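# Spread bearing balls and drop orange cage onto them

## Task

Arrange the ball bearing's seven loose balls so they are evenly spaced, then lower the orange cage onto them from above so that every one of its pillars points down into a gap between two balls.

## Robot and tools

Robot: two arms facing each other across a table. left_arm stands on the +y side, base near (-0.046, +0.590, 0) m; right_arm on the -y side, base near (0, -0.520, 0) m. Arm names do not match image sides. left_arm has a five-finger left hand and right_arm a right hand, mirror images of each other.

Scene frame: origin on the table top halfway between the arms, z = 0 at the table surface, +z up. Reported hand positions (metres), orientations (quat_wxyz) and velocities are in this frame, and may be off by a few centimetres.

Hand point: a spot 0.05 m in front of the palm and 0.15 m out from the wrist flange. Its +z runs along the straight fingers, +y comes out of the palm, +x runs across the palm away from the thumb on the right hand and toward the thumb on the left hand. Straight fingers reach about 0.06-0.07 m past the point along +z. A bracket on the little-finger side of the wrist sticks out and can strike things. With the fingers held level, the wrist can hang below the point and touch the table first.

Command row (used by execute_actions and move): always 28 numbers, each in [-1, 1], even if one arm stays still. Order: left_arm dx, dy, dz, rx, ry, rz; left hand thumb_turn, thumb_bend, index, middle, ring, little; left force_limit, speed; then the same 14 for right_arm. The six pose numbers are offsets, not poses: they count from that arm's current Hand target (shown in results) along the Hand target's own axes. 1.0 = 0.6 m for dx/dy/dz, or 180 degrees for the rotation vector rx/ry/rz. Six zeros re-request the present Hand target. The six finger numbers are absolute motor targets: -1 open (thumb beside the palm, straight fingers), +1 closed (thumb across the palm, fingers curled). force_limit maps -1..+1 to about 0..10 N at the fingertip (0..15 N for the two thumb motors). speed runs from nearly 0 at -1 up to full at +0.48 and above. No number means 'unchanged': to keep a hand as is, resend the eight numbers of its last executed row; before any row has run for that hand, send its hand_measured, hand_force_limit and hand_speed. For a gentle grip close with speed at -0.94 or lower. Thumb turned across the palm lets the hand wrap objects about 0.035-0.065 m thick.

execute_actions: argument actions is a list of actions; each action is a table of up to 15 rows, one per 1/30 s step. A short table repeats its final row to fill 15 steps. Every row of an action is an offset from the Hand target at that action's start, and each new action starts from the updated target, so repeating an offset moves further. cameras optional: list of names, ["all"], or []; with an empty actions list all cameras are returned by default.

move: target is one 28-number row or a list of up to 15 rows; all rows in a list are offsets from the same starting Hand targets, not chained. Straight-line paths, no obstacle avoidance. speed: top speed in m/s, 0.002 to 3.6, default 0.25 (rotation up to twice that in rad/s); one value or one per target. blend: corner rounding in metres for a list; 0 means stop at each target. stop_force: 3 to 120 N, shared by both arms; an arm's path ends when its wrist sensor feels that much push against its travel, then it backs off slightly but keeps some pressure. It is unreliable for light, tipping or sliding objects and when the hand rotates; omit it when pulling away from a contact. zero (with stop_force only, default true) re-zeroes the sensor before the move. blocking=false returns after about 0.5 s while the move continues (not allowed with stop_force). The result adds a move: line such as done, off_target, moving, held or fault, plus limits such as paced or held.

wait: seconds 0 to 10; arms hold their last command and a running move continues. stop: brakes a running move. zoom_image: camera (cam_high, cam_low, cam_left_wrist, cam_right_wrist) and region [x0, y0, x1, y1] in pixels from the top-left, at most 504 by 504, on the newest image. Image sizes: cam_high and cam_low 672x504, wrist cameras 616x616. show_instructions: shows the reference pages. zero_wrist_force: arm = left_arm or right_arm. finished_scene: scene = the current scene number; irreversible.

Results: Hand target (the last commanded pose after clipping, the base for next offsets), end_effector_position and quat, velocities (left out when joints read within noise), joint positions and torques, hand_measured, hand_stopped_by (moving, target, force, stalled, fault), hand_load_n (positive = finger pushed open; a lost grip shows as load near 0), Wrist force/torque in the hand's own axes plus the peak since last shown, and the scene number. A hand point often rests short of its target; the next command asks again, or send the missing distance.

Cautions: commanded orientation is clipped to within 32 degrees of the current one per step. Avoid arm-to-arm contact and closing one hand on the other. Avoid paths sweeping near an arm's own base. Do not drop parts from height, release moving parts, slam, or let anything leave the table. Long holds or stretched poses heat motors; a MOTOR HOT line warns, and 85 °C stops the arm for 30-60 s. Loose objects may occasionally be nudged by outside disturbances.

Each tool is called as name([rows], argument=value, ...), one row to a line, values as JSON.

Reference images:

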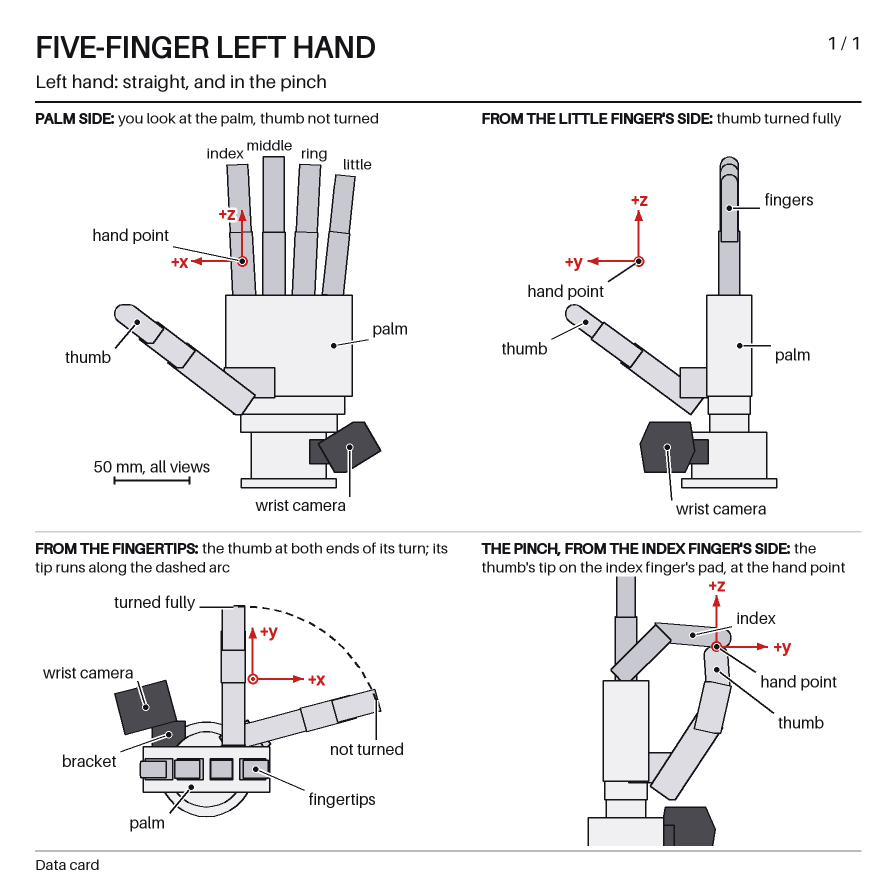

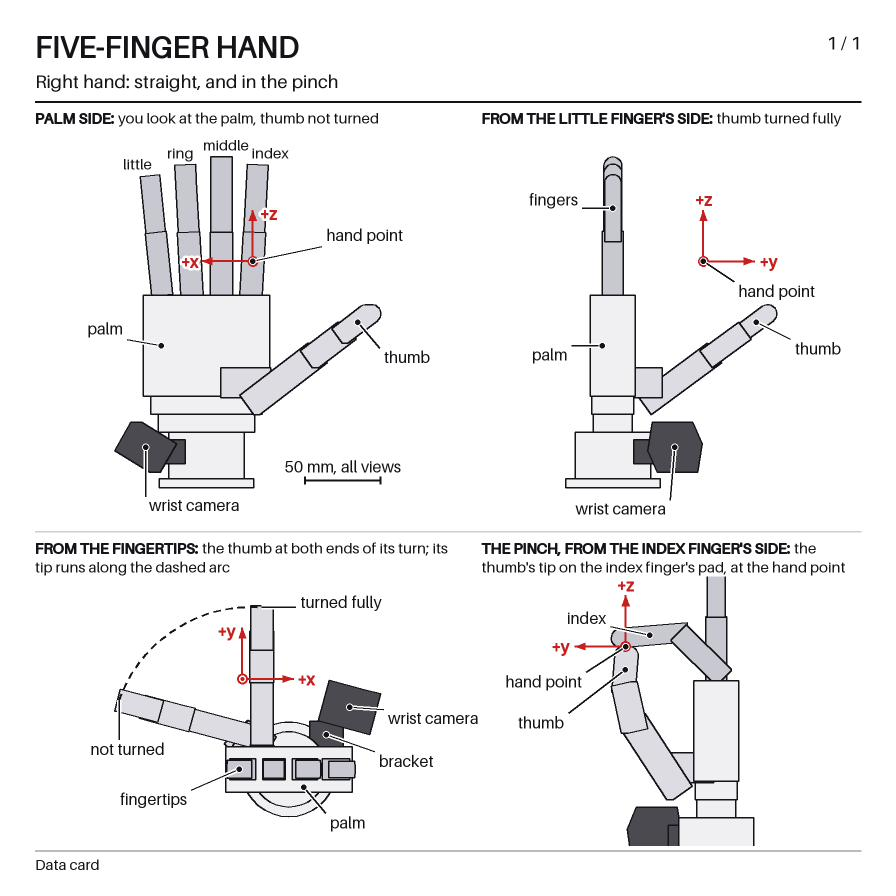

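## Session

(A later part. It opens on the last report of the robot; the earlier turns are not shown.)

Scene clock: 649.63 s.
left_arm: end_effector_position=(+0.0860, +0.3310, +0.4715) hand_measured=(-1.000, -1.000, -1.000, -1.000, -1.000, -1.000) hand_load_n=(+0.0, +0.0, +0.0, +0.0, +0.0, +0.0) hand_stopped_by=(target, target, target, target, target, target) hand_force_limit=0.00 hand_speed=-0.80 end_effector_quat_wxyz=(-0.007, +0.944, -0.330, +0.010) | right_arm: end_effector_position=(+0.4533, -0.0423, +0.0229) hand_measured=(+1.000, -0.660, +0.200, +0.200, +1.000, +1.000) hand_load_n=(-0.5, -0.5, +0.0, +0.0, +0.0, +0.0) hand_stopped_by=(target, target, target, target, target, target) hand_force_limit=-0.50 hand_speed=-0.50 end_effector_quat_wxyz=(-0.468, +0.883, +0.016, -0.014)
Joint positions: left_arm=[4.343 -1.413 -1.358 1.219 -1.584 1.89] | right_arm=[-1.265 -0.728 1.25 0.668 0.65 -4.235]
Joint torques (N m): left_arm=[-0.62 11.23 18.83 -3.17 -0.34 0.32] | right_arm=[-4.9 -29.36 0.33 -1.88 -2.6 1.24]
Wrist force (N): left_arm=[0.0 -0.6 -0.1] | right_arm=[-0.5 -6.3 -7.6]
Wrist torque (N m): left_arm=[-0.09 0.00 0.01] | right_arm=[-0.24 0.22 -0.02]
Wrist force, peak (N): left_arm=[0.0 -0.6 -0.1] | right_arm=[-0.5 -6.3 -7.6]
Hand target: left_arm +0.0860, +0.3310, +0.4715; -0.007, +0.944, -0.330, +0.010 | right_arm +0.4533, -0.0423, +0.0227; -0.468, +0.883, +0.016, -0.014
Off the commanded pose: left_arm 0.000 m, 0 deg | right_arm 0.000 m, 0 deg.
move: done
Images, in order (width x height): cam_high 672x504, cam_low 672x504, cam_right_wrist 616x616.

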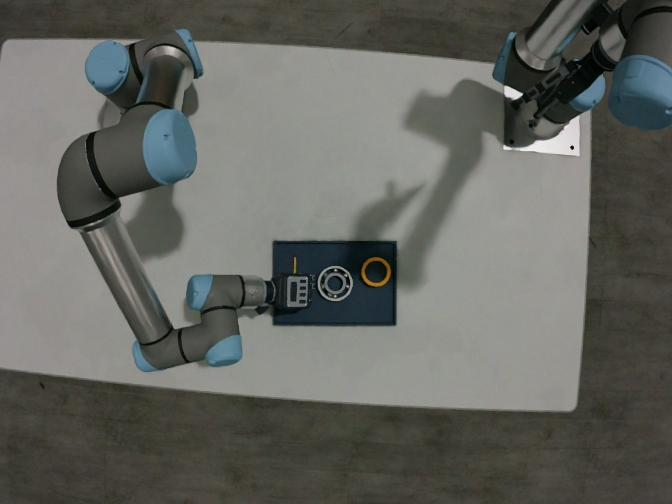

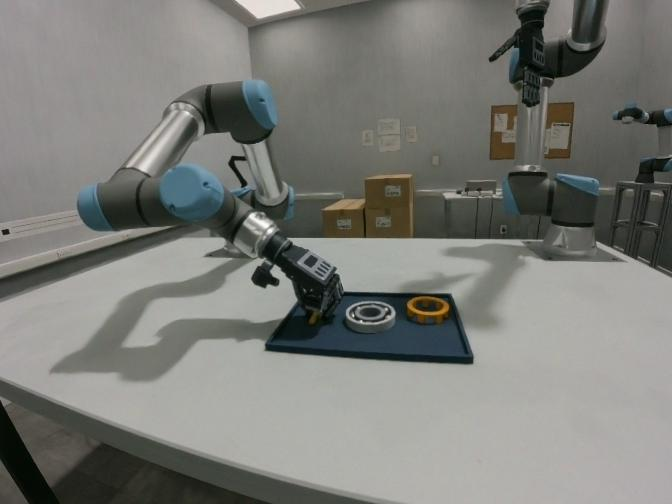

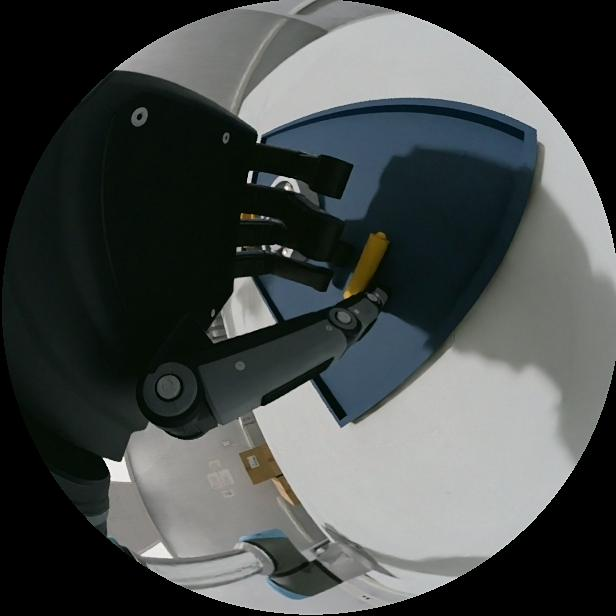

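move([
  [0,0,0,0,0,0,-1,-1,-1,-1,-1,-1,0,-0.8, 0,-0.0028,-0.0019,0,0,0,1,-0.66,0.2,0.2,1,1,-0.5,-0.5],
  [0,0,0,0,0,0,-1,-1,-1,-1,-1,-1,0,-0.8, 0,-0.0028,-0.0019,0,0,0,1,-0.58,0.24,0.24,1,1,-0.5,-0.8],
], speed=0.03, cameras=["cam_right_wrist","cam_low","cam_high"])

zoom_image(camera="cam_low", region=[290, 290, 340, 340])

zoom_image(camera="cam_right_wrist", region=[320, 210, 420, 310])

Scene clock: 665.57 s.
left_arm: end_effector_position=(+0.0860, +0.3310, +0.4715) hand_measured=(-1.000, -1.000, -1.000, -1.000, -1.000, -1.000) hand_load_n=(+0.0, +0.0, +0.0, +0.0, +0.0, +0.0) hand_stopped_by=(target, target, target, target, target, target) hand_force_limit=0.00 hand_speed=-0.80 end_effector_quat_wxyz=(-0.007, +0.944, -0.330, +0.010) | right_arm: end_effector_position=(+0.4533, -0.0423, +0.0247) hand_measured=(+1.000, -0.580, +0.240, +0.240, +1.000, +1.000) hand_load_n=(+0.0, +0.0, +0.0, +0.0, +0.0, +0.0) hand_stopped_by=(target, target, target, target, target, target) hand_force_limit=-0.50 hand_speed=-0.80 end_effector_quat_wxyz=(-0.468, +0.883, +0.016, -0.014)
Joint positions: left_arm=[4.343 -1.413 -1.358 1.219 -1.584 1.89] | right_arm=[-1.265 -0.73 1.249 0.671 0.65 -4.235]
Joint torques (N m): left_arm=[-0.57 11.14 18.63 -3.15 -0.23 0.28] | right_arm=[2.87 -54.9 -28.46 4.33 -3.25 -0.26]
Wrist force (N): left_arm=[-0.1 -0.4 -0.1] | right_arm=[-0.1 0.5 -0.9]
Wrist torque (N m): left_arm=[-0.05 0.01 0.01] | right_arm=[0.17 0.12 0.07]
Wrist force, peak (N): left_arm=[0.1 -0.6 0.1] | right_arm=[-1.0 -9.9 -11.9]
Hand target: left_arm +0.0860, +0.3310, +0.4715; -0.007, +0.944, -0.330, +0.010 | right_arm +0.4533, -0.0423, +0.0247; -0.468, +0.883, +0.016, -0.014
Off the commanded pose: left_arm 0.000 m, 0 deg | right_arm 0.000 m, 0 deg.
move: done
Images, in order (width x height): cam_high 672x504, cam_low 672x504, cam_right_wrist 616x616.

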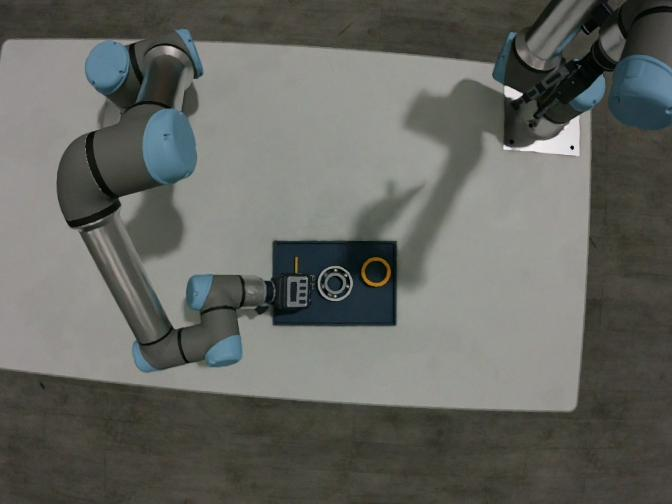

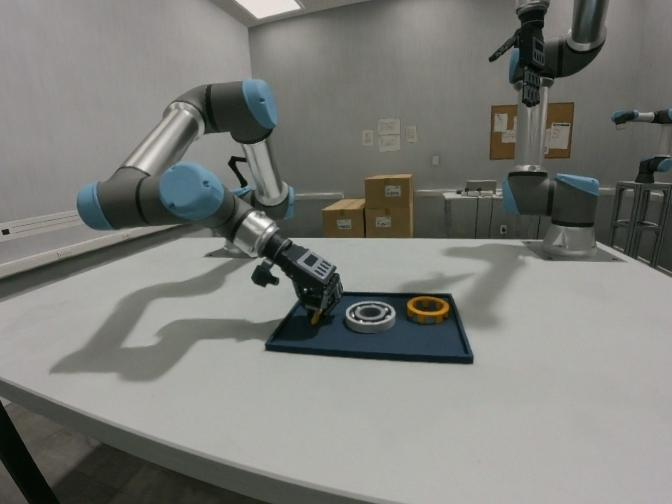

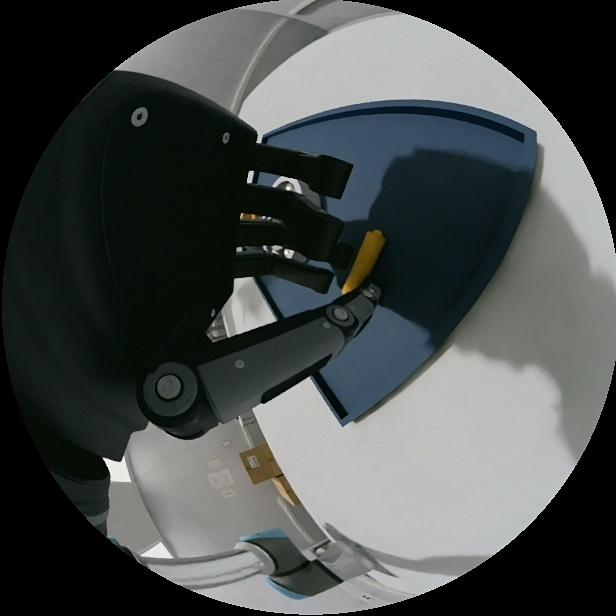

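Scaled by 10.080 from the camera's 672x504 image, which has a finer 960x720 frame.

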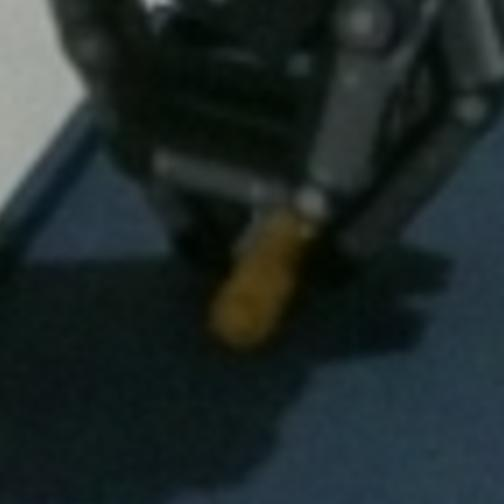

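Scaled by 5.040 from the camera's 616x616 image, which has a finer 880x880 frame.

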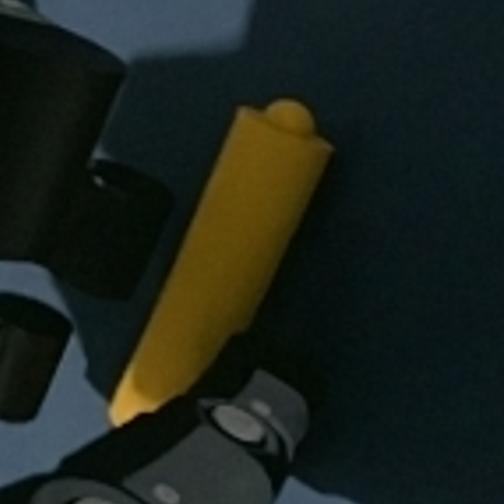

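move(target=[0,0,0,0,0,0,-1,-1,-1,-1,-1,-1,0,-0.8, 0.0083,0.0044,0.003,0,0,0,1,-0.58,0.24,0.24,1,1,-0.5,-0.8], speed=0.01, stop_force=3)

move(target=[0,0,0,0,0,0,-1,-1,-1,-1,-1,-1,0,-0.8, 0,0,0,0,0,0,1,-0.4,0.4,0.4,1,1,-0.5,-0.94], speed=0.02, cameras=["cam_right_wrist","cam_low"])

zoom_image(camera="cam_low", region=[290, 290, 340, 340])

zoom_image(camera="cam_right_wrist", region=[320, 210, 420, 310])

Scene clock: 685.80 s.
left_arm: end_effector_position=(+0.0860, +0.3310, +0.4715) hand_measured=(-1.000, -1.000, -1.000, -1.000, -1.000, -1.000) hand_load_n=(+0.0, +0.0, +0.0, +0.0, +0.0, +0.0) hand_stopped_by=(target, target, target, target, target, target) hand_force_limit=0.00 hand_speed=-0.80 end_effector_quat_wxyz=(-0.007, +0.944, -0.330, +0.010) | right_arm: end_effector_position=(+0.4578, -0.0421, +0.0218) hand_measured=(+1.000, -0.580, +0.240, +0.240, +1.000, +1.000) hand_load_n=(+1.5, -0.5, +0.0, +0.0, +0.0, +0.0) hand_stopped_by=(target, target, target, target, target, target) hand_force_limit=-0.50 hand_speed=-0.80 end_effector_quat_wxyz=(-0.468, +0.883, +0.016, -0.014)
Joint positions: left_arm=[4.343 -1.413 -1.358 1.219 -1.584 1.89] | right_arm=[-1.267 -0.718 1.233 0.677 0.649 -4.238]
Joint torques (N m): left_arm=[0.05 11.78 18.53 -3.17 -0.21 0.38] | right_arm=[7.71 -53.37 -1.32 -1.04 1.3 0.74]
Wrist force (N): left_arm=[0.0 -0.2 0.0] | right_arm=[-1.5 -2.2 -3.3]
Wrist torque (N m): left_arm=[-0.04 -0.01 0.02] | right_arm=[0.04 0.17 0.25]
Wrist force, peak (N): left_arm=[0.3 -0.6 0.0] | right_arm=[-2.0 -3.6 -5.0]
Hand target: left_arm +0.0860, +0.3310, +0.4715; -0.007, +0.944, -0.330, +0.010 | right_arm +0.4578, -0.0421, +0.0218; -0.468, +0.883, +0.016, -0.014 (not the last commanded pose)
Off the commanded pose: left_arm 0.000 m, 0 deg | right_arm 0.001 m, 0 deg.
move: contact (right_arm)

Scene clock: 687.00 s.
left_arm: end_effector_position=(+0.0860, +0.3310, +0.4715) hand_measured=(-1.000, -1.000, -1.000, -1.000, -1.000, -1.000) hand_load_n=(+0.0, +0.0, +0.0, +0.5, +0.0, +0.0) hand_stopped_by=(target, target, target, target, target, target) hand_force_limit=0.00 hand_speed=-0.80 end_effector_quat_wxyz=(-0.007, +0.944, -0.330, +0.010) | right_arm: end_effector_position=(+0.4578, -0.0421, +0.0218) hand_measured=(+1.000, -0.540, +0.400, +0.324, +1.000, +1.000) hand_load_n=(+1.0, +5.0, +0.0, +2.5, +0.0, +0.0) hand_stopped_by=(target, force, target, force, target, target) hand_force_limit=-0.50 hand_speed=-0.94 end_effector_quat_wxyz=(-0.468, +0.883, +0.016, -0.014)
Joint positions: left_arm=[4.343 -1.413 -1.358 1.219 -1.584 1.89] | right_arm=[-1.267 -0.718 1.233 0.676 0.649 -4.238]
Joint torques (N m): left_arm=[-0.31 11.64 19.44 -3.18 -0.22 0.35] | right_arm=[5.81 -53.53 -3.4 3.52 0.39 0.86]
Wrist force (N): left_arm=[0.1 -0.2 0.0] | right_arm=[0.0 0.5 -0.4]
Wrist torque (N m): left_arm=[-0.02 -0.02 0.01] | right_arm=[0.14 0.08 0.24]
Wrist force, peak (N): left_arm=[0.3 -0.5 0.0] | right_arm=[-1.5 -2.2 -3.4]
Hand target: left_arm +0.0860, +0.3310, +0.4715; -0.007, +0.944, -0.330, +0.010 | right_arm +0.4578, -0.0421, +0.0218; -0.468, +0.883, +0.016, -0.014
Off the commanded pose: left_arm 0.000 m, 0 deg | right_arm 0.000 m, 0 deg.
move: done
Images, in order (width x height): cam_low 672x504, cam_right_wrist 616x616.

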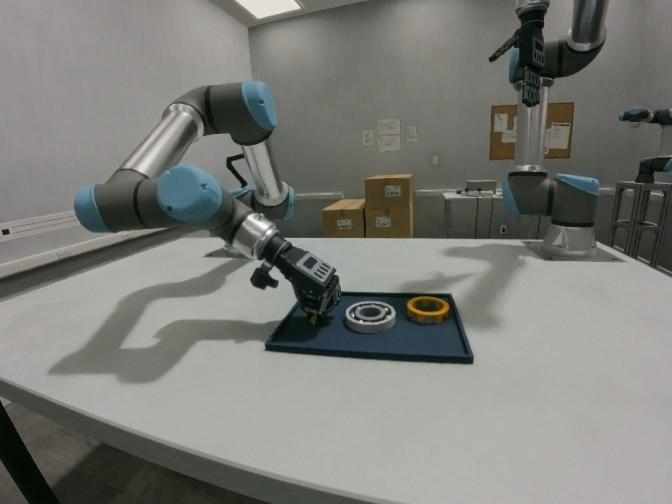

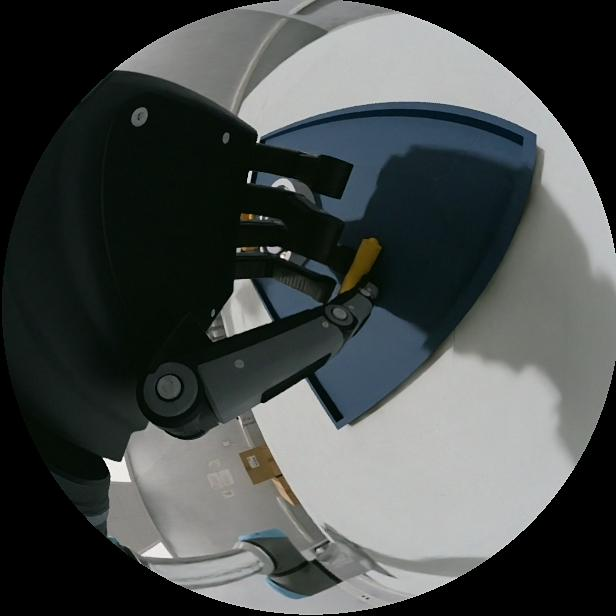

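Scaled by 10.080 from the camera's 672x504 image, which has a finer 960x720 frame.

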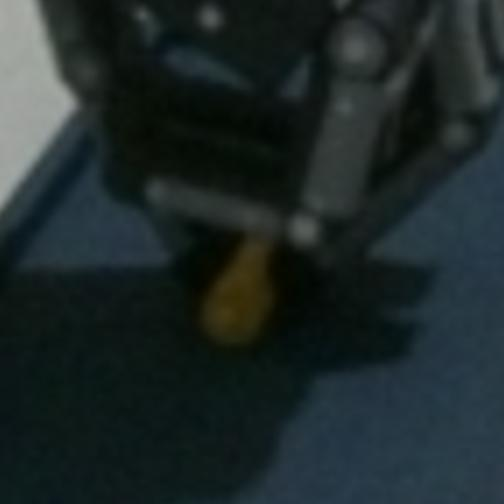

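Scaled by 5.040 from the camera's 616x616 image, which has a finer 880x880 frame.

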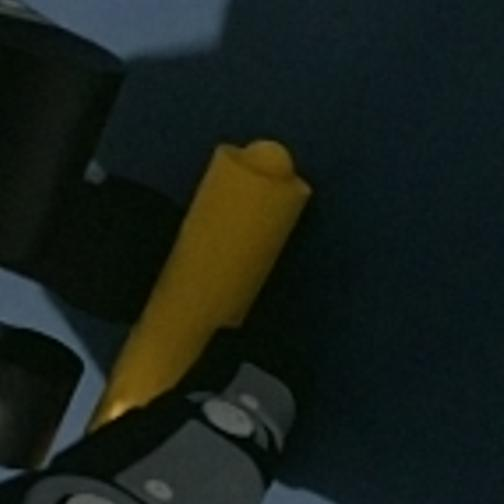

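move(target=[0,0,0,0,0,0,-1,-1,-1,-1,-1,-1,0,-0.8, 0,0,0,0,0,0,1,-0.4,0.7,0.4,1,1,-0.5,-0.94], speed=0.02, cameras=["cam_right_wrist","cam_low"])

zoom_image(camera="cam_low", region=[290, 290, 340, 340])

zoom_image(camera="cam_right_wrist", region=[310, 210, 410, 310])

Scene clock: 698.07 s.
left_arm: end_effector_position=(+0.0860, +0.3310, +0.4715) hand_measured=(-1.000, -1.000, -1.000, -1.000, -1.000, -1.000) hand_load_n=(+0.0, +0.0, +0.0, +0.0, +0.0, +0.0) hand_stopped_by=(target, target, target, target, target, target) hand_force_limit=0.00 hand_speed=-0.80 end_effector_quat_wxyz=(-0.007, +0.944, -0.330, +0.010) | right_arm: end_effector_position=(+0.4578, -0.0421, +0.0218) hand_measured=(+1.000, -0.540, +0.700, +0.324, +1.000, +1.000) hand_load_n=(+1.0, +5.0, +0.0, +2.5, +0.0, +0.0) hand_stopped_by=(target, force, target, force, target, target) hand_force_limit=-0.50 hand_speed=-0.94 end_effector_quat_wxyz=(-0.468, +0.883, +0.016, -0.014)
Joint positions: left_arm=[4.343 -1.413 -1.358 1.219 -1.584 1.89] | right_arm=[-1.267 -0.718 1.233 0.677 0.649 -4.238]
Joint torques (N m): left_arm=[-0.59 11.4 18.7 -3.09 -0.27 0.25] | right_arm=[6.35 -53.87 -8.13 4.05 -3.43 0.82]
Wrist force (N): left_arm=[0.1 -0.3 0.0] | right_arm=[0.1 0.4 -0.7]
Wrist torque (N m): left_arm=[-0.04 -0.02 0.02] | right_arm=[0.13 0.08 0.25]
Wrist force, peak (N): left_arm=[0.0 -0.7 -0.3] | right_arm=[0.5 0.7 -1.0]
Hand target: left_arm +0.0860, +0.3310, +0.4715; -0.007, +0.944, -0.330, +0.010 | right_arm +0.4578, -0.0421, +0.0218; -0.468, +0.883, +0.016, -0.014
Off the commanded pose: left_arm 0.000 m, 0 deg | right_arm 0.000 m, 0 deg.
move: done
Images, in order (width x height): cam_low 672x504, cam_right_wrist 616x616.

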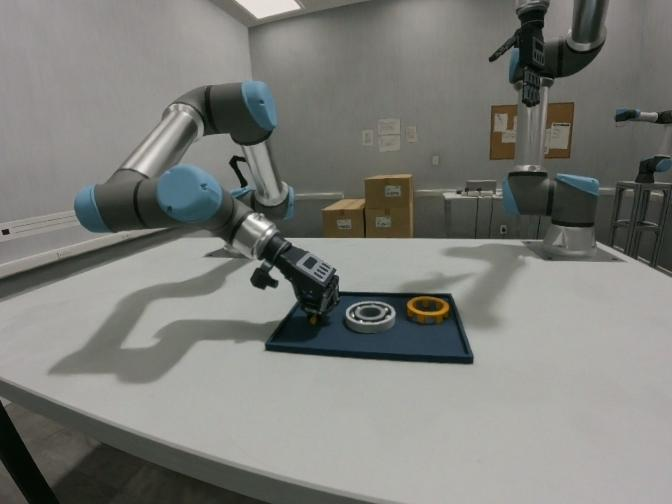

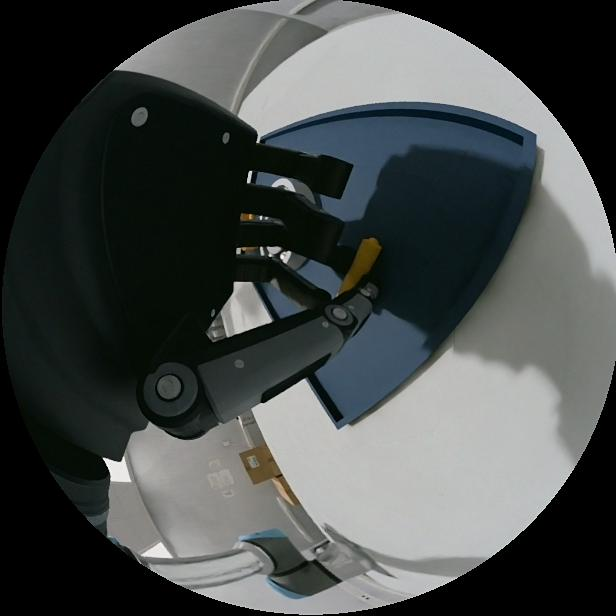

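Scaled by 10.080 from the camera's 672x504 image, which has a finer 960x720 frame.

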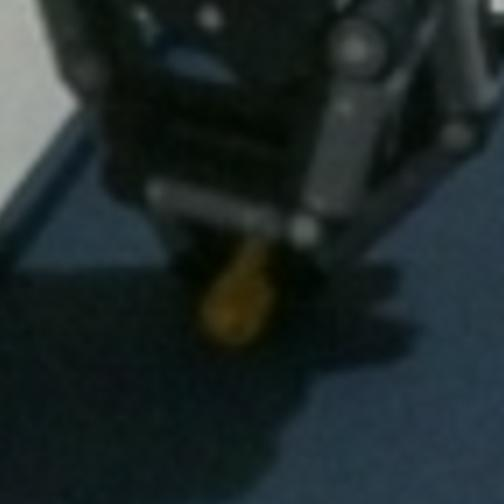

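Scaled by 5.040 from the camera's 616x616 image, which has a finer 880x880 frame.

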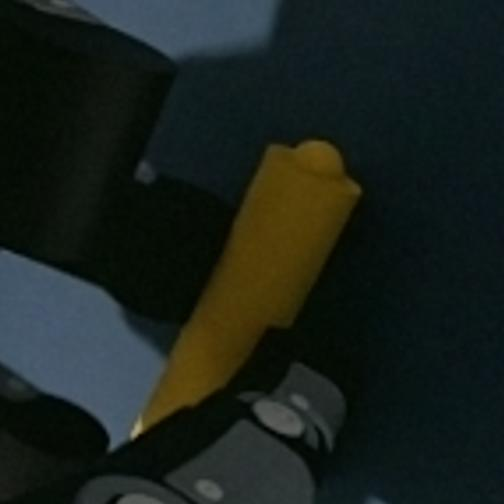

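move([
  [0,0,0,0,0,0,-1,-1,-1,-1,-1,-1,0,-0.8, 0,0,0,0,0,0,1,-0.6,0.28,0.28,1,1,-0.5,-0.8],
  [0,0,0,0,0,0,-1,-1,-1,-1,-1,-1,0,-0.8, 0,-0.0028,-0.0019,0,0,0,1,-0.6,0.28,0.28,1,1,-0.5,-0.8],
  [0,0,0,0,0,0,-1,-1,-1,-1,-1,-1,0,-0.8, 0.0167,-0.0028,-0.0019,0,0,0,1,-0.64,0.22,0.22,1,1,-0.5,-0.8],
], speed=0.02, cameras=["cam_right_wrist","cam_low"])

zoom_image(camera="cam_right_wrist", region=[310, 210, 410, 310])

Scene clock: 711.70 s.
left_arm: end_effector_position=(+0.0860, +0.3310, +0.4715) hand_measured=(-1.000, -1.000, -1.000, -1.000, -1.000, -1.000) hand_load_n=(+0.0, +0.0, +0.0, +0.0, +0.0, +0.0) hand_stopped_by=(target, target, target, target, target, target) hand_force_limit=0.00 hand_speed=-0.80 end_effector_quat_wxyz=(-0.007, +0.944, -0.330, +0.010) | right_arm: end_effector_position=(+0.4678, -0.0417, +0.0237) hand_measured=(+1.000, -0.640, +0.220, +0.220, +1.000, +1.000) hand_load_n=(+0.0, +0.0, +0.0, +0.0, +0.0, +0.0) hand_stopped_by=(target, target, target, target, target, target) hand_force_limit=-0.50 hand_speed=-0.80 end_effector_quat_wxyz=(-0.468, +0.883, +0.016, -0.014)
Joint positions: left_arm=[4.343 -1.413 -1.358 1.219 -1.584 1.89] | right_arm=[-1.272 -0.699 1.193 0.704 0.647 -4.245]
Joint torques (N m): left_arm=[-0.04 11.67 18.82 -3.2 -0.28 0.4] | right_arm=[-10.3 -34.07 -27.33 4.1 -3.53 -1.81]
Wrist force (N): left_arm=[0.3 -0.3 0.0] | right_arm=[0.3 0.6 -0.9]
Wrist torque (N m): left_arm=[-0.05 -0.04 0.02] | right_arm=[0.19 0.05 0.26]
Wrist force, peak (N): left_arm=[0.4 -0.5 0.1] | right_arm=[0.2 -6.2 -2.4]
Hand target: left_arm +0.0860, +0.3310, +0.4715; -0.007, +0.944, -0.330, +0.010 | right_arm +0.4678, -0.0417, +0.0237; -0.468, +0.883, +0.016, -0.014
Off the commanded pose: left_arm 0.000 m, 0 deg | right_arm 0.000 m, 0 deg.
move: done
Images, in order (width x height): cam_low 672x504, cam_right_wrist 616x616.

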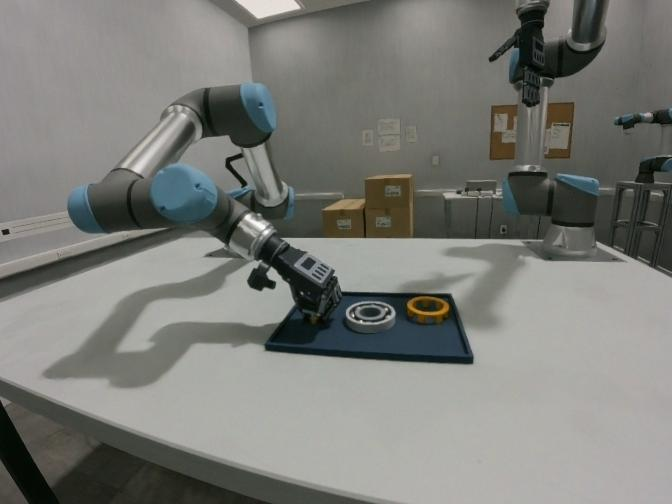

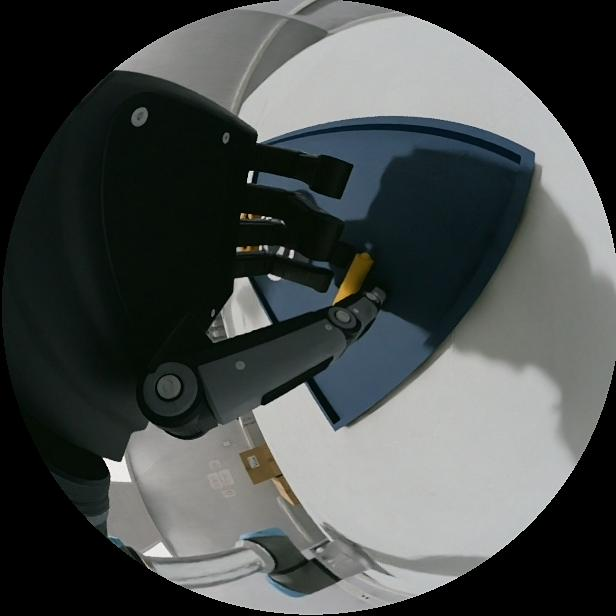

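Scaled by 5.040 from the camera's 616x616 image, which has a finer 880x880 frame.

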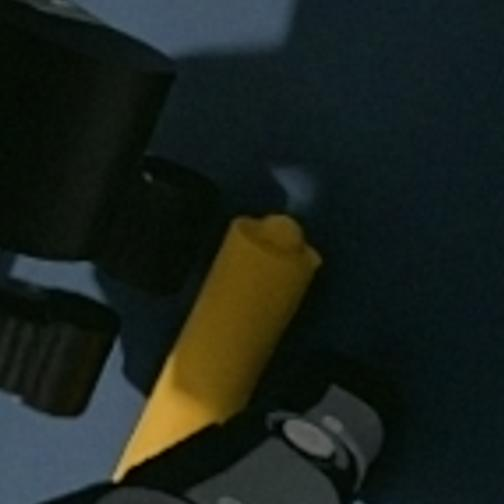

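move(target=[0,0,0,0,0,0,-1,-1,-1,-1,-1,-1,0,-0.8, 0,0,0,0,0,0,1,-0.58,0.28,0.28,1,1,-0.5,-0.9], speed=0.02)

move(target=[0,0,0,0,0,0,-1,-1,-1,-1,-1,-1,0,-0.8, 0,0.0044,0.003,0,0,0,1,-0.58,0.28,0.28,1,1,-0.5,-0.9], speed=0.01, stop_force=3)

move(target=[0,0,0,0,0,0,-1,-1,-1,-1,-1,-1,0,-0.8, 0,0,0,0,0,0,1,-0.4,0.42,0.42,1,1,-0.4,-0.94], speed=0.02, cameras=["cam_right_wrist","cam_low"])

zoom_image(camera="cam_low", region=[290, 290, 340, 340])

zoom_image(camera="cam_right_wrist", region=[310, 210, 410, 310])

Scene clock: 724.70 s.
left_arm: end_effector_position=(+0.0860, +0.3310, +0.4715) hand_measured=(-1.000, -1.000, -1.000, -1.000, -1.000, -1.000) hand_load_n=(+0.0, +0.0, +0.0, +0.0, +0.0, +0.0) hand_stopped_by=(target, target, target, target, target, target) hand_force_limit=0.00 hand_speed=-0.80 end_effector_quat_wxyz=(-0.007, +0.944, -0.330, +0.010) | right_arm: end_effector_position=(+0.4678, -0.0417, +0.0237) hand_measured=(+1.000, -0.580, +0.280, +0.280, +1.000, +1.000) hand_load_n=(+0.0, +0.0, +0.0, +0.0, +0.0, +0.0) hand_stopped_by=(target, target, target, target, target, target) hand_force_limit=-0.50 hand_speed=-0.90 end_effector_quat_wxyz=(-0.468, +0.883, +0.016, -0.014)
Joint positions: left_arm=[4.343 -1.413 -1.358 1.219 -1.584 1.89] | right_arm=[-1.272 -0.699 1.193 0.704 0.647 -4.245]
Joint torques (N m): left_arm=[-0.19 12.31 19.64 -3.21 -0.21 0.39] | right_arm=[-8.82 -35.58 -27.42 4.11 -3.63 -1.62]
Wrist force (N): left_arm=[0.1 -0.3 -0.1] | right_arm=[-0.2 0.6 -1.0]
Wrist torque (N m): left_arm=[-0.04 -0.02 0.01] | right_arm=[0.21 0.11 0.23]
Wrist force, peak (N): left_arm=[0.0 -0.4 -0.5] | right_arm=[0.1 0.7 -1.2]
Hand target: left_arm +0.0860, +0.3310, +0.4715; -0.007, +0.944, -0.330, +0.010 | right_arm +0.4678, -0.0417, +0.0237; -0.468, +0.883, +0.016, -0.014
Off the commanded pose: left_arm 0.000 m, 0 deg | right_arm 0.000 m, 0 deg.
move: done

Scene clock: 726.40 s.
left_arm: end_effector_position=(+0.0860, +0.3310, +0.4715) hand_measured=(-1.000, -1.000, -1.000, -1.000, -1.000, -1.000) hand_load_n=(+0.0, +0.0, +0.0, +0.0, +0.0, +0.0) hand_stopped_by=(target, target, target, target, target, target) hand_force_limit=0.00 hand_speed=-0.80 end_effector_quat_wxyz=(-0.007, +0.944, -0.330, +0.010) | right_arm: end_effector_position=(+0.4678, -0.0417, +0.0218) hand_measured=(+1.000, -0.580, +0.280, +0.280, +1.000, +1.000) hand_load_n=(-0.5, -0.5, +0.0, +0.0, +0.0, +0.0) hand_stopped_by=(target, target, target, target, target, target) hand_force_limit=-0.50 hand_speed=-0.90 end_effector_quat_wxyz=(-0.468, +0.883, +0.016, -0.014)
Joint positions: left_arm=[4.343 -1.413 -1.358 1.219 -1.584 1.89] | right_arm=[-1.272 -0.697 1.194 0.701 0.647 -4.245]
Joint torques (N m): left_arm=[-0.25 12.02 19.6 -3.18 -0.2 0.35] | right_arm=[-7.36 -54.06 -26.96 4.1 0.34 -1.36]
Wrist force (N): left_arm=[0.0 -0.4 -0.2] | right_arm=[0.1 -1.8 -3.6]
Wrist torque (N m): left_arm=[-0.05 -0.01 0.02] | right_arm=[0.06 0.11 0.21]
Wrist force, peak (N): left_arm=[0.6 -0.4 -0.1] | right_arm=[-0.1 -4.5 -7.2]
Hand target: left_arm +0.0860, +0.3310, +0.4715; -0.007, +0.944, -0.330, +0.010 | right_arm +0.4678, -0.0417, +0.0218; -0.468, +0.883, +0.016, -0.014 (not the last commanded pose)
Off the commanded pose: left_arm 0.000 m, 0 deg | right_arm 0.001 m, 0 deg.
move: contact (right_arm)

Scene clock: 727.50 s.
left_arm: end_effector_position=(+0.0860, +0.3310, +0.4715) hand_measured=(-1.000, -1.000, -1.000, -1.000, -1.000, -1.000) hand_load_n=(+0.0, +0.0, +0.0, +0.0, +0.0, +0.0) hand_stopped_by=(target, target, target, target, target, target) hand_force_limit=0.00 hand_speed=-0.80 end_effector_quat_wxyz=(-0.007, +0.944, -0.330, +0.010) | right_arm: end_effector_position=(+0.4678, -0.0417, +0.0218) hand_measured=(+1.000, -0.552, +0.420, +0.346, +1.000, +1.000) hand_load_n=(+1.5, +6.5, +0.0, +3.0, +0.0, +0.0) hand_stopped_by=(target, force, target, force, target, target) hand_force_limit=-0.40 hand_speed=-0.94 end_effector_quat_wxyz=(-0.468, +0.883, +0.016, -0.014)
Joint positions: left_arm=[4.343 -1.413 -1.358 1.219 -1.584 1.89] | right_arm=[-1.272 -0.697 1.194 0.701 0.647 -4.245]
Joint torques (N m): left_arm=[0.05 12.21 19.95 -3.17 -0.27 0.42] | right_arm=[-7.53 -54.17 -26.6 3.97 1.49 -1.66]
Wrist force (N): left_arm=[-0.2 -0.3 0.0] | right_arm=[0.0 0.5 -0.6]
Wrist torque (N m): left_arm=[-0.04 0.02 0.00] | right_arm=[0.16 0.08 0.24]
Wrist force, peak (N): left_arm=[0.0 -0.6 -0.1] | right_arm=[0.0 -2.0 -4.2]
Hand target: left_arm +0.0860, +0.3310, +0.4715; -0.007, +0.944, -0.330, +0.010 | right_arm +0.4678, -0.0417, +0.0218; -0.468, +0.883, +0.016, -0.014
Off the commanded pose: left_arm 0.000 m, 0 deg | right_arm 0.000 m, 0 deg.
move: done
Images, in order (width x height): cam_low 672x504, cam_right_wrist 616x616.

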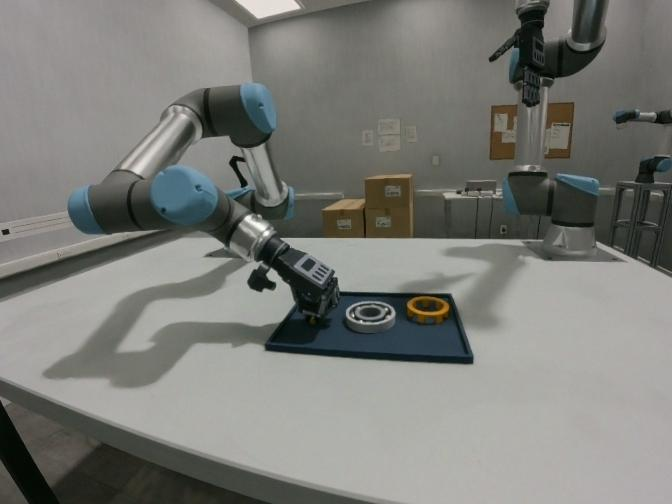

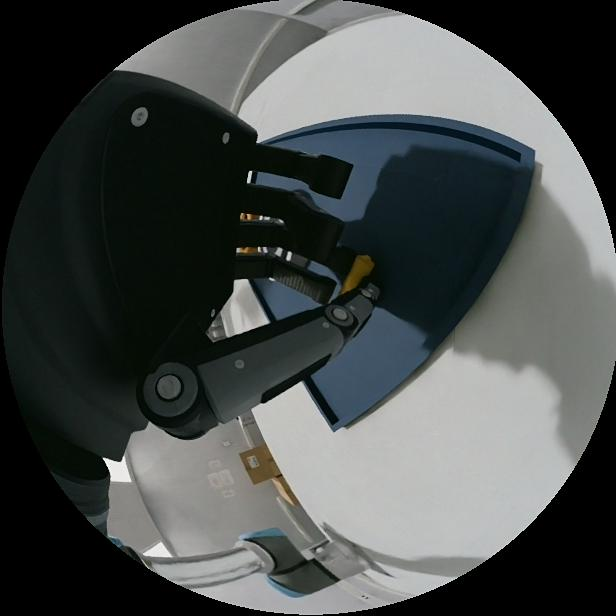

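Scaled by 10.080 from the camera's 672x504 image, which has a finer 960x720 frame.

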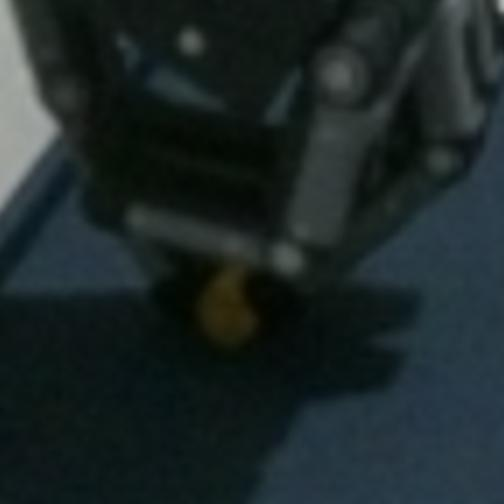

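Scaled by 5.040 from the camera's 616x616 image, which has a finer 880x880 frame.

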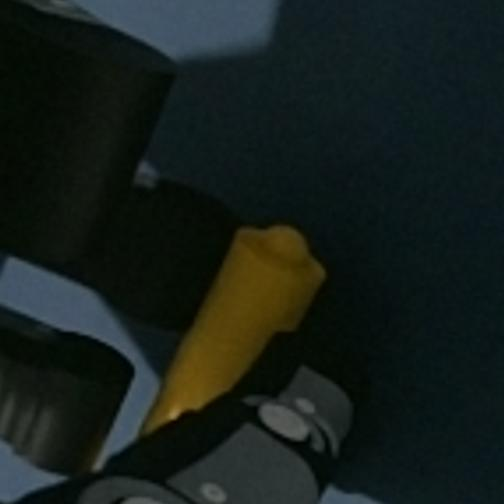

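move([
  [0,0,0,0,0,0,-1,-1,-1,-1,-1,-1,0,-0.8, 0,0,0,0,0,0,1,-0.62,0.26,0.26,1,1,-0.4,-0.8],
  [0,0,0,0,0,0,-1,-1,-1,-1,-1,-1,0,-0.8, 0,-0.0138,-0.0093,0,0,0,1,-0.62,0.26,0.26,1,1,-0.4,-0.8],
  [0,0,0,0,0,0,-1,-1,-1,-1,-1,-1,0,-0.8, 0,-0.0138,-0.0093,-0.0035,0.0484,-0.0716,1,-0.62,0.26,0.26,1,1,-0.4,-0.8],
], speed=0.04, cameras=["cam_right_wrist","cam_low"])

zoom_image(camera="cam_low", region=[280, 260, 360, 340])

zoom_image(camera="cam_right_wrist", region=[310, 210, 410, 310])

Scene clock: 765.23 s.
left_arm: end_effector_position=(+0.0860, +0.3310, +0.4715) hand_measured=(-1.000, -1.000, -1.000, -1.000, -1.000, -1.000) hand_load_n=(+0.0, +0.0, +0.0, +0.0, +0.0, +0.0) hand_stopped_by=(target, target, target, target, target, target) hand_force_limit=0.00 hand_speed=-0.80 end_effector_quat_wxyz=(-0.007, +0.944, -0.330, +0.010) | right_arm: end_effector_position=(+0.4679, -0.0417, +0.0318) hand_measured=(+1.000, -0.616, +0.260, +0.260, +1.000, +1.000) hand_load_n=(+0.0, +0.0, +0.0, +0.0, +0.0, +0.0) hand_stopped_by=(target, target, target, target, target, target) hand_force_limit=-0.40 hand_speed=-0.80 end_effector_quat_wxyz=(-0.462, +0.877, +0.079, +0.106)
Joint positions: left_arm=[4.343 -1.413 -1.358 1.219 -1.584 1.89] | right_arm=[-1.241 -0.859 1.399 0.42 0.738 -4.269]
Joint torques (N m): left_arm=[-0.57 12.27 19.81 -3.22 -0.25 0.39] | right_arm=[8 -52.12 -0.01 -1.23 1.69 -1.6]
Wrist force (N): left_arm=[0.2 -0.2 -0.1] | right_arm=[-0.2 0.3 -0.7]
Wrist torque (N m): left_arm=[-0.02 -0.03 0.01] | right_arm=[0.12 0.12 0.26]
Wrist force, peak (N): left_arm=[0.3 -0.6 0.0] | right_arm=[-0.6 -10.0 -3.2]
Hand target: left_arm +0.0860, +0.3310, +0.4715; -0.007, +0.944, -0.330, +0.010 | right_arm +0.4679, -0.0417, +0.0318; -0.462, +0.877, +0.079, +0.106
Off the commanded pose: left_arm 0.000 m, 0 deg | right_arm 0.000 m, 0 deg.
move: done
Images, in order (width x height): cam_low 672x504, cam_right_wrist 616x616.

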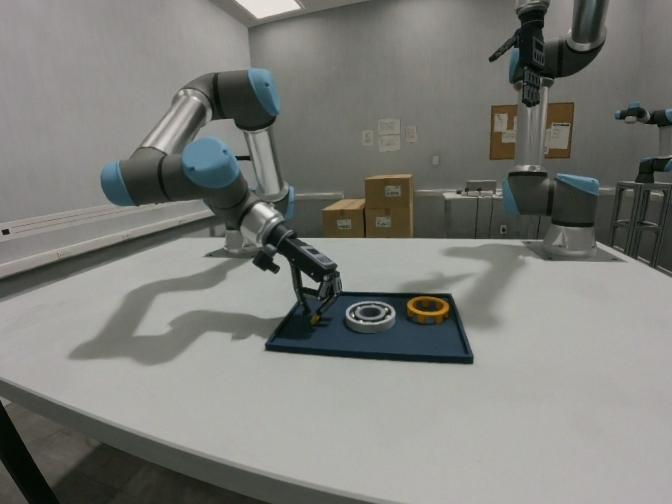

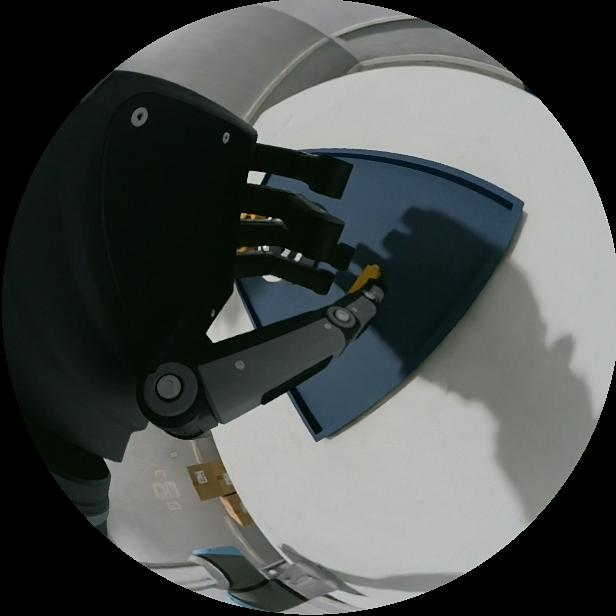

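Scaled by 6.300 from the camera's 672x504 image, which has a finer 960x720 frame.

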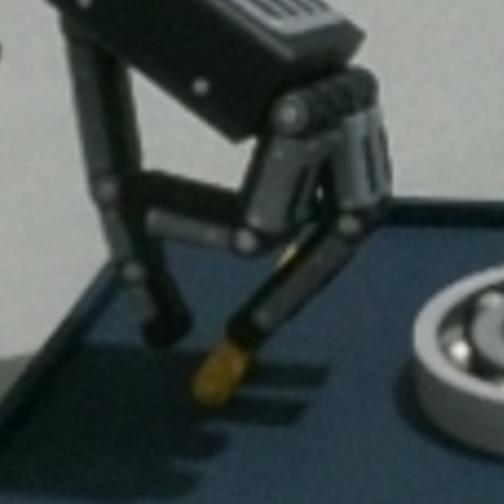

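Scaled by 5.040 from the camera's 616x616 image, which has a finer 880x880 frame.

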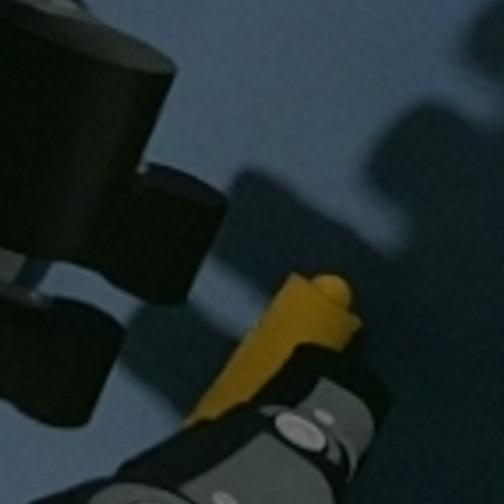

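move(target=[0,0,0,0,0,0,-1,-1,-1,-1,-1,-1,0,-0.8, 0.0004,-0.0061,0.009,0,0,0,1,-0.62,0.26,0.26,1,1,-0.4,-0.8], speed=0.04)

move(target=[0,0,0,0,0,0,-1,-1,-1,-1,-1,-1,0,-0.8, -0.0086,0.02645,0.01836,0,0,0,1,-0.62,0.26,0.26,1,1,-0.4,-0.8], speed=0.012, stop_force=3, cameras=["cam_right_wrist","cam_low"])

zoom_image(camera="cam_low", region=[280, 260, 360, 340])

zoom_image(camera="cam_right_wrist", region=[310, 210, 410, 310])

Scene clock: 781.73 s.
left_arm: end_effector_position=(+0.0860, +0.3310, +0.4715) hand_measured=(-1.000, -1.000, -1.000, -1.000, -1.000, -1.000) hand_load_n=(+0.0, +0.0, +0.0, +0.0, +0.0, +0.0) hand_stopped_by=(target, target, target, target, target, target) hand_force_limit=0.00 hand_speed=-0.80 end_effector_quat_wxyz=(-0.007, +0.944, -0.330, +0.010) | right_arm: end_effector_position=(+0.4679, -0.0353, +0.0318) hand_measured=(+1.000, -0.616, +0.260, +0.260, +1.000, +1.000) hand_load_n=(+0.0, +0.0, +0.0, +0.0, +0.0, +0.0) hand_stopped_by=(target, target, target, target, target, target) hand_force_limit=-0.40 hand_speed=-0.80 end_effector_quat_wxyz=(-0.462, +0.877, +0.079, +0.106)
Joint positions: left_arm=[4.343 -1.413 -1.358 1.219 -1.584 1.89] | right_arm=[-1.23 -0.854 1.386 0.416 0.745 -4.256]
Joint torques (N m): left_arm=[-0.92 12.83 20.25 -3.17 -0.2 0.51] | right_arm=[10.09 -30.69 -27.51 -0.92 1.67 1.46]
Wrist force (N): left_arm=[-0.1 -0.3 -0.2] | right_arm=[-0.5 0.0 -0.6]
Wrist torque (N m): left_arm=[-0.03 0.01 0.01] | right_arm=[0.07 0.16 0.06]
Wrist force, peak (N): left_arm=[0.1 -0.5 -0.3] | right_arm=[-0.4 0.6 -1.4]
Hand target: left_arm +0.0860, +0.3310, +0.4715; -0.007, +0.944, -0.330, +0.010 | right_arm +0.4679, -0.0351, +0.0318; -0.462, +0.877, +0.079, +0.106
Off the commanded pose: left_arm 0.000 m, 0 deg | right_arm 0.000 m, 0 deg.
move: done

Scene clock: 783.77 s.
left_arm: end_effector_position=(+0.0860, +0.3310, +0.4715) hand_measured=(-1.000, -1.000, -1.000, -1.000, -1.000, -1.000) hand_load_n=(+0.0, +0.0, +0.0, +0.0, +0.0, +0.0) hand_stopped_by=(target, target, target, target, target, target) hand_force_limit=0.00 hand_speed=-0.80 end_effector_quat_wxyz=(-0.007, +0.944, -0.330, +0.010) | right_arm: end_effector_position=(+0.4679, -0.0352, +0.0232) hand_measured=(+1.000, -0.616, +0.260, +0.260, +1.000, +1.000) hand_load_n=(+0.0, +0.0, +0.0, -0.5, +0.0, +0.0) hand_stopped_by=(target, target, target, target, target, target) hand_force_limit=-0.40 hand_speed=-0.80 end_effector_quat_wxyz=(-0.462, +0.877, +0.079, +0.106)
Joint positions: left_arm=[4.343 -1.413 -1.358 1.219 -1.584 1.89] | right_arm=[-1.23 -0.843 1.392 0.399 0.745 -4.256]
Joint torques (N m): left_arm=[-0.18 12.97 20.24 -3.24 -0.4 0.46] | right_arm=[5.15 -48.74 -26.56 3.7 1.56 0.81]
Wrist force (N): left_arm=[0.0 -0.3 0.0] | right_arm=[0.5 -3.0 -1.9]
Wrist torque (N m): left_arm=[-0.03 0.00 0.01] | right_arm=[0.12 0.21 0.01]
Wrist force, peak (N): left_arm=[0.1 -0.6 -0.1] | right_arm=[1.7 -7.6 -2.9]
Hand target: left_arm +0.0860, +0.3310, +0.4715; -0.007, +0.944, -0.330, +0.010 | right_arm +0.4679, -0.0352, +0.0232; -0.462, +0.877, +0.079, +0.106 (not the last commanded pose)
Off the commanded pose: left_arm 0.000 m, 0 deg | right_arm 0.011 m, 0 deg.
move: contact (right_arm)
Images, in order (width x height): cam_low 672x504, cam_right_wrist 616x616.

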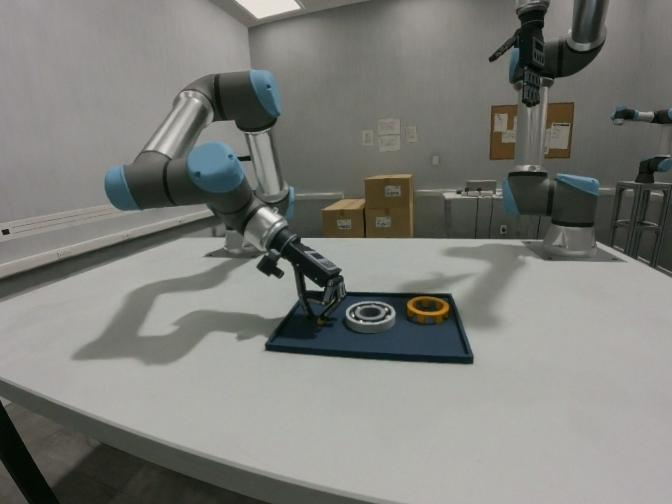

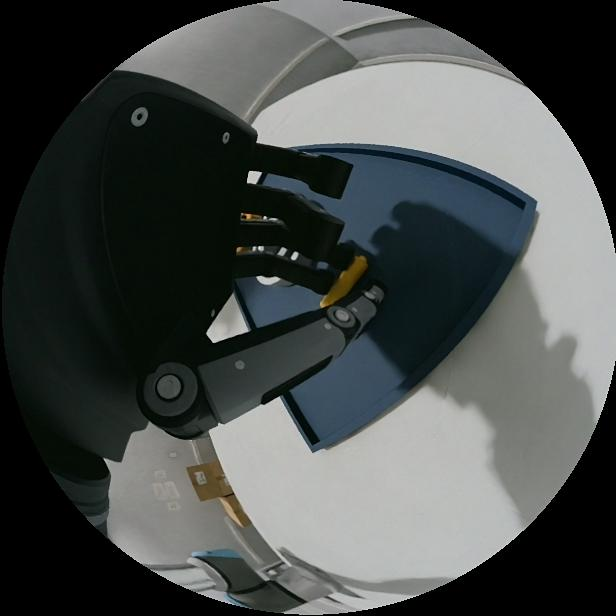

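Scaled by 6.300 from the camera's 672x504 image, which has a finer 960x720 frame.

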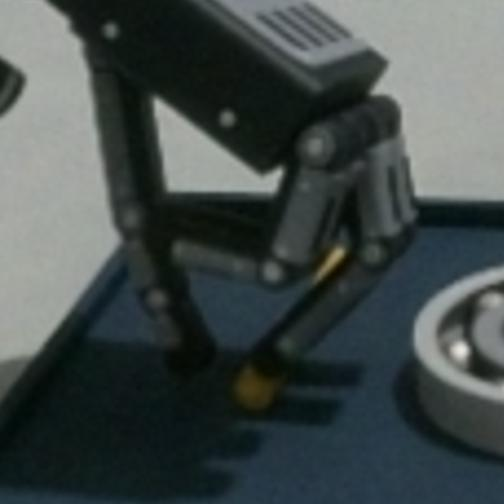

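Scaled by 5.040 from the camera's 616x616 image, which has a finer 880x880 frame.

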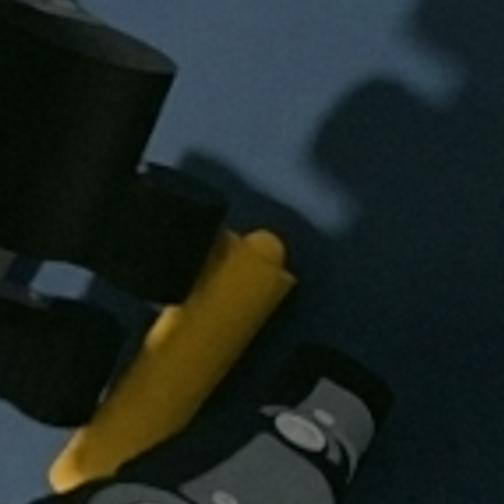

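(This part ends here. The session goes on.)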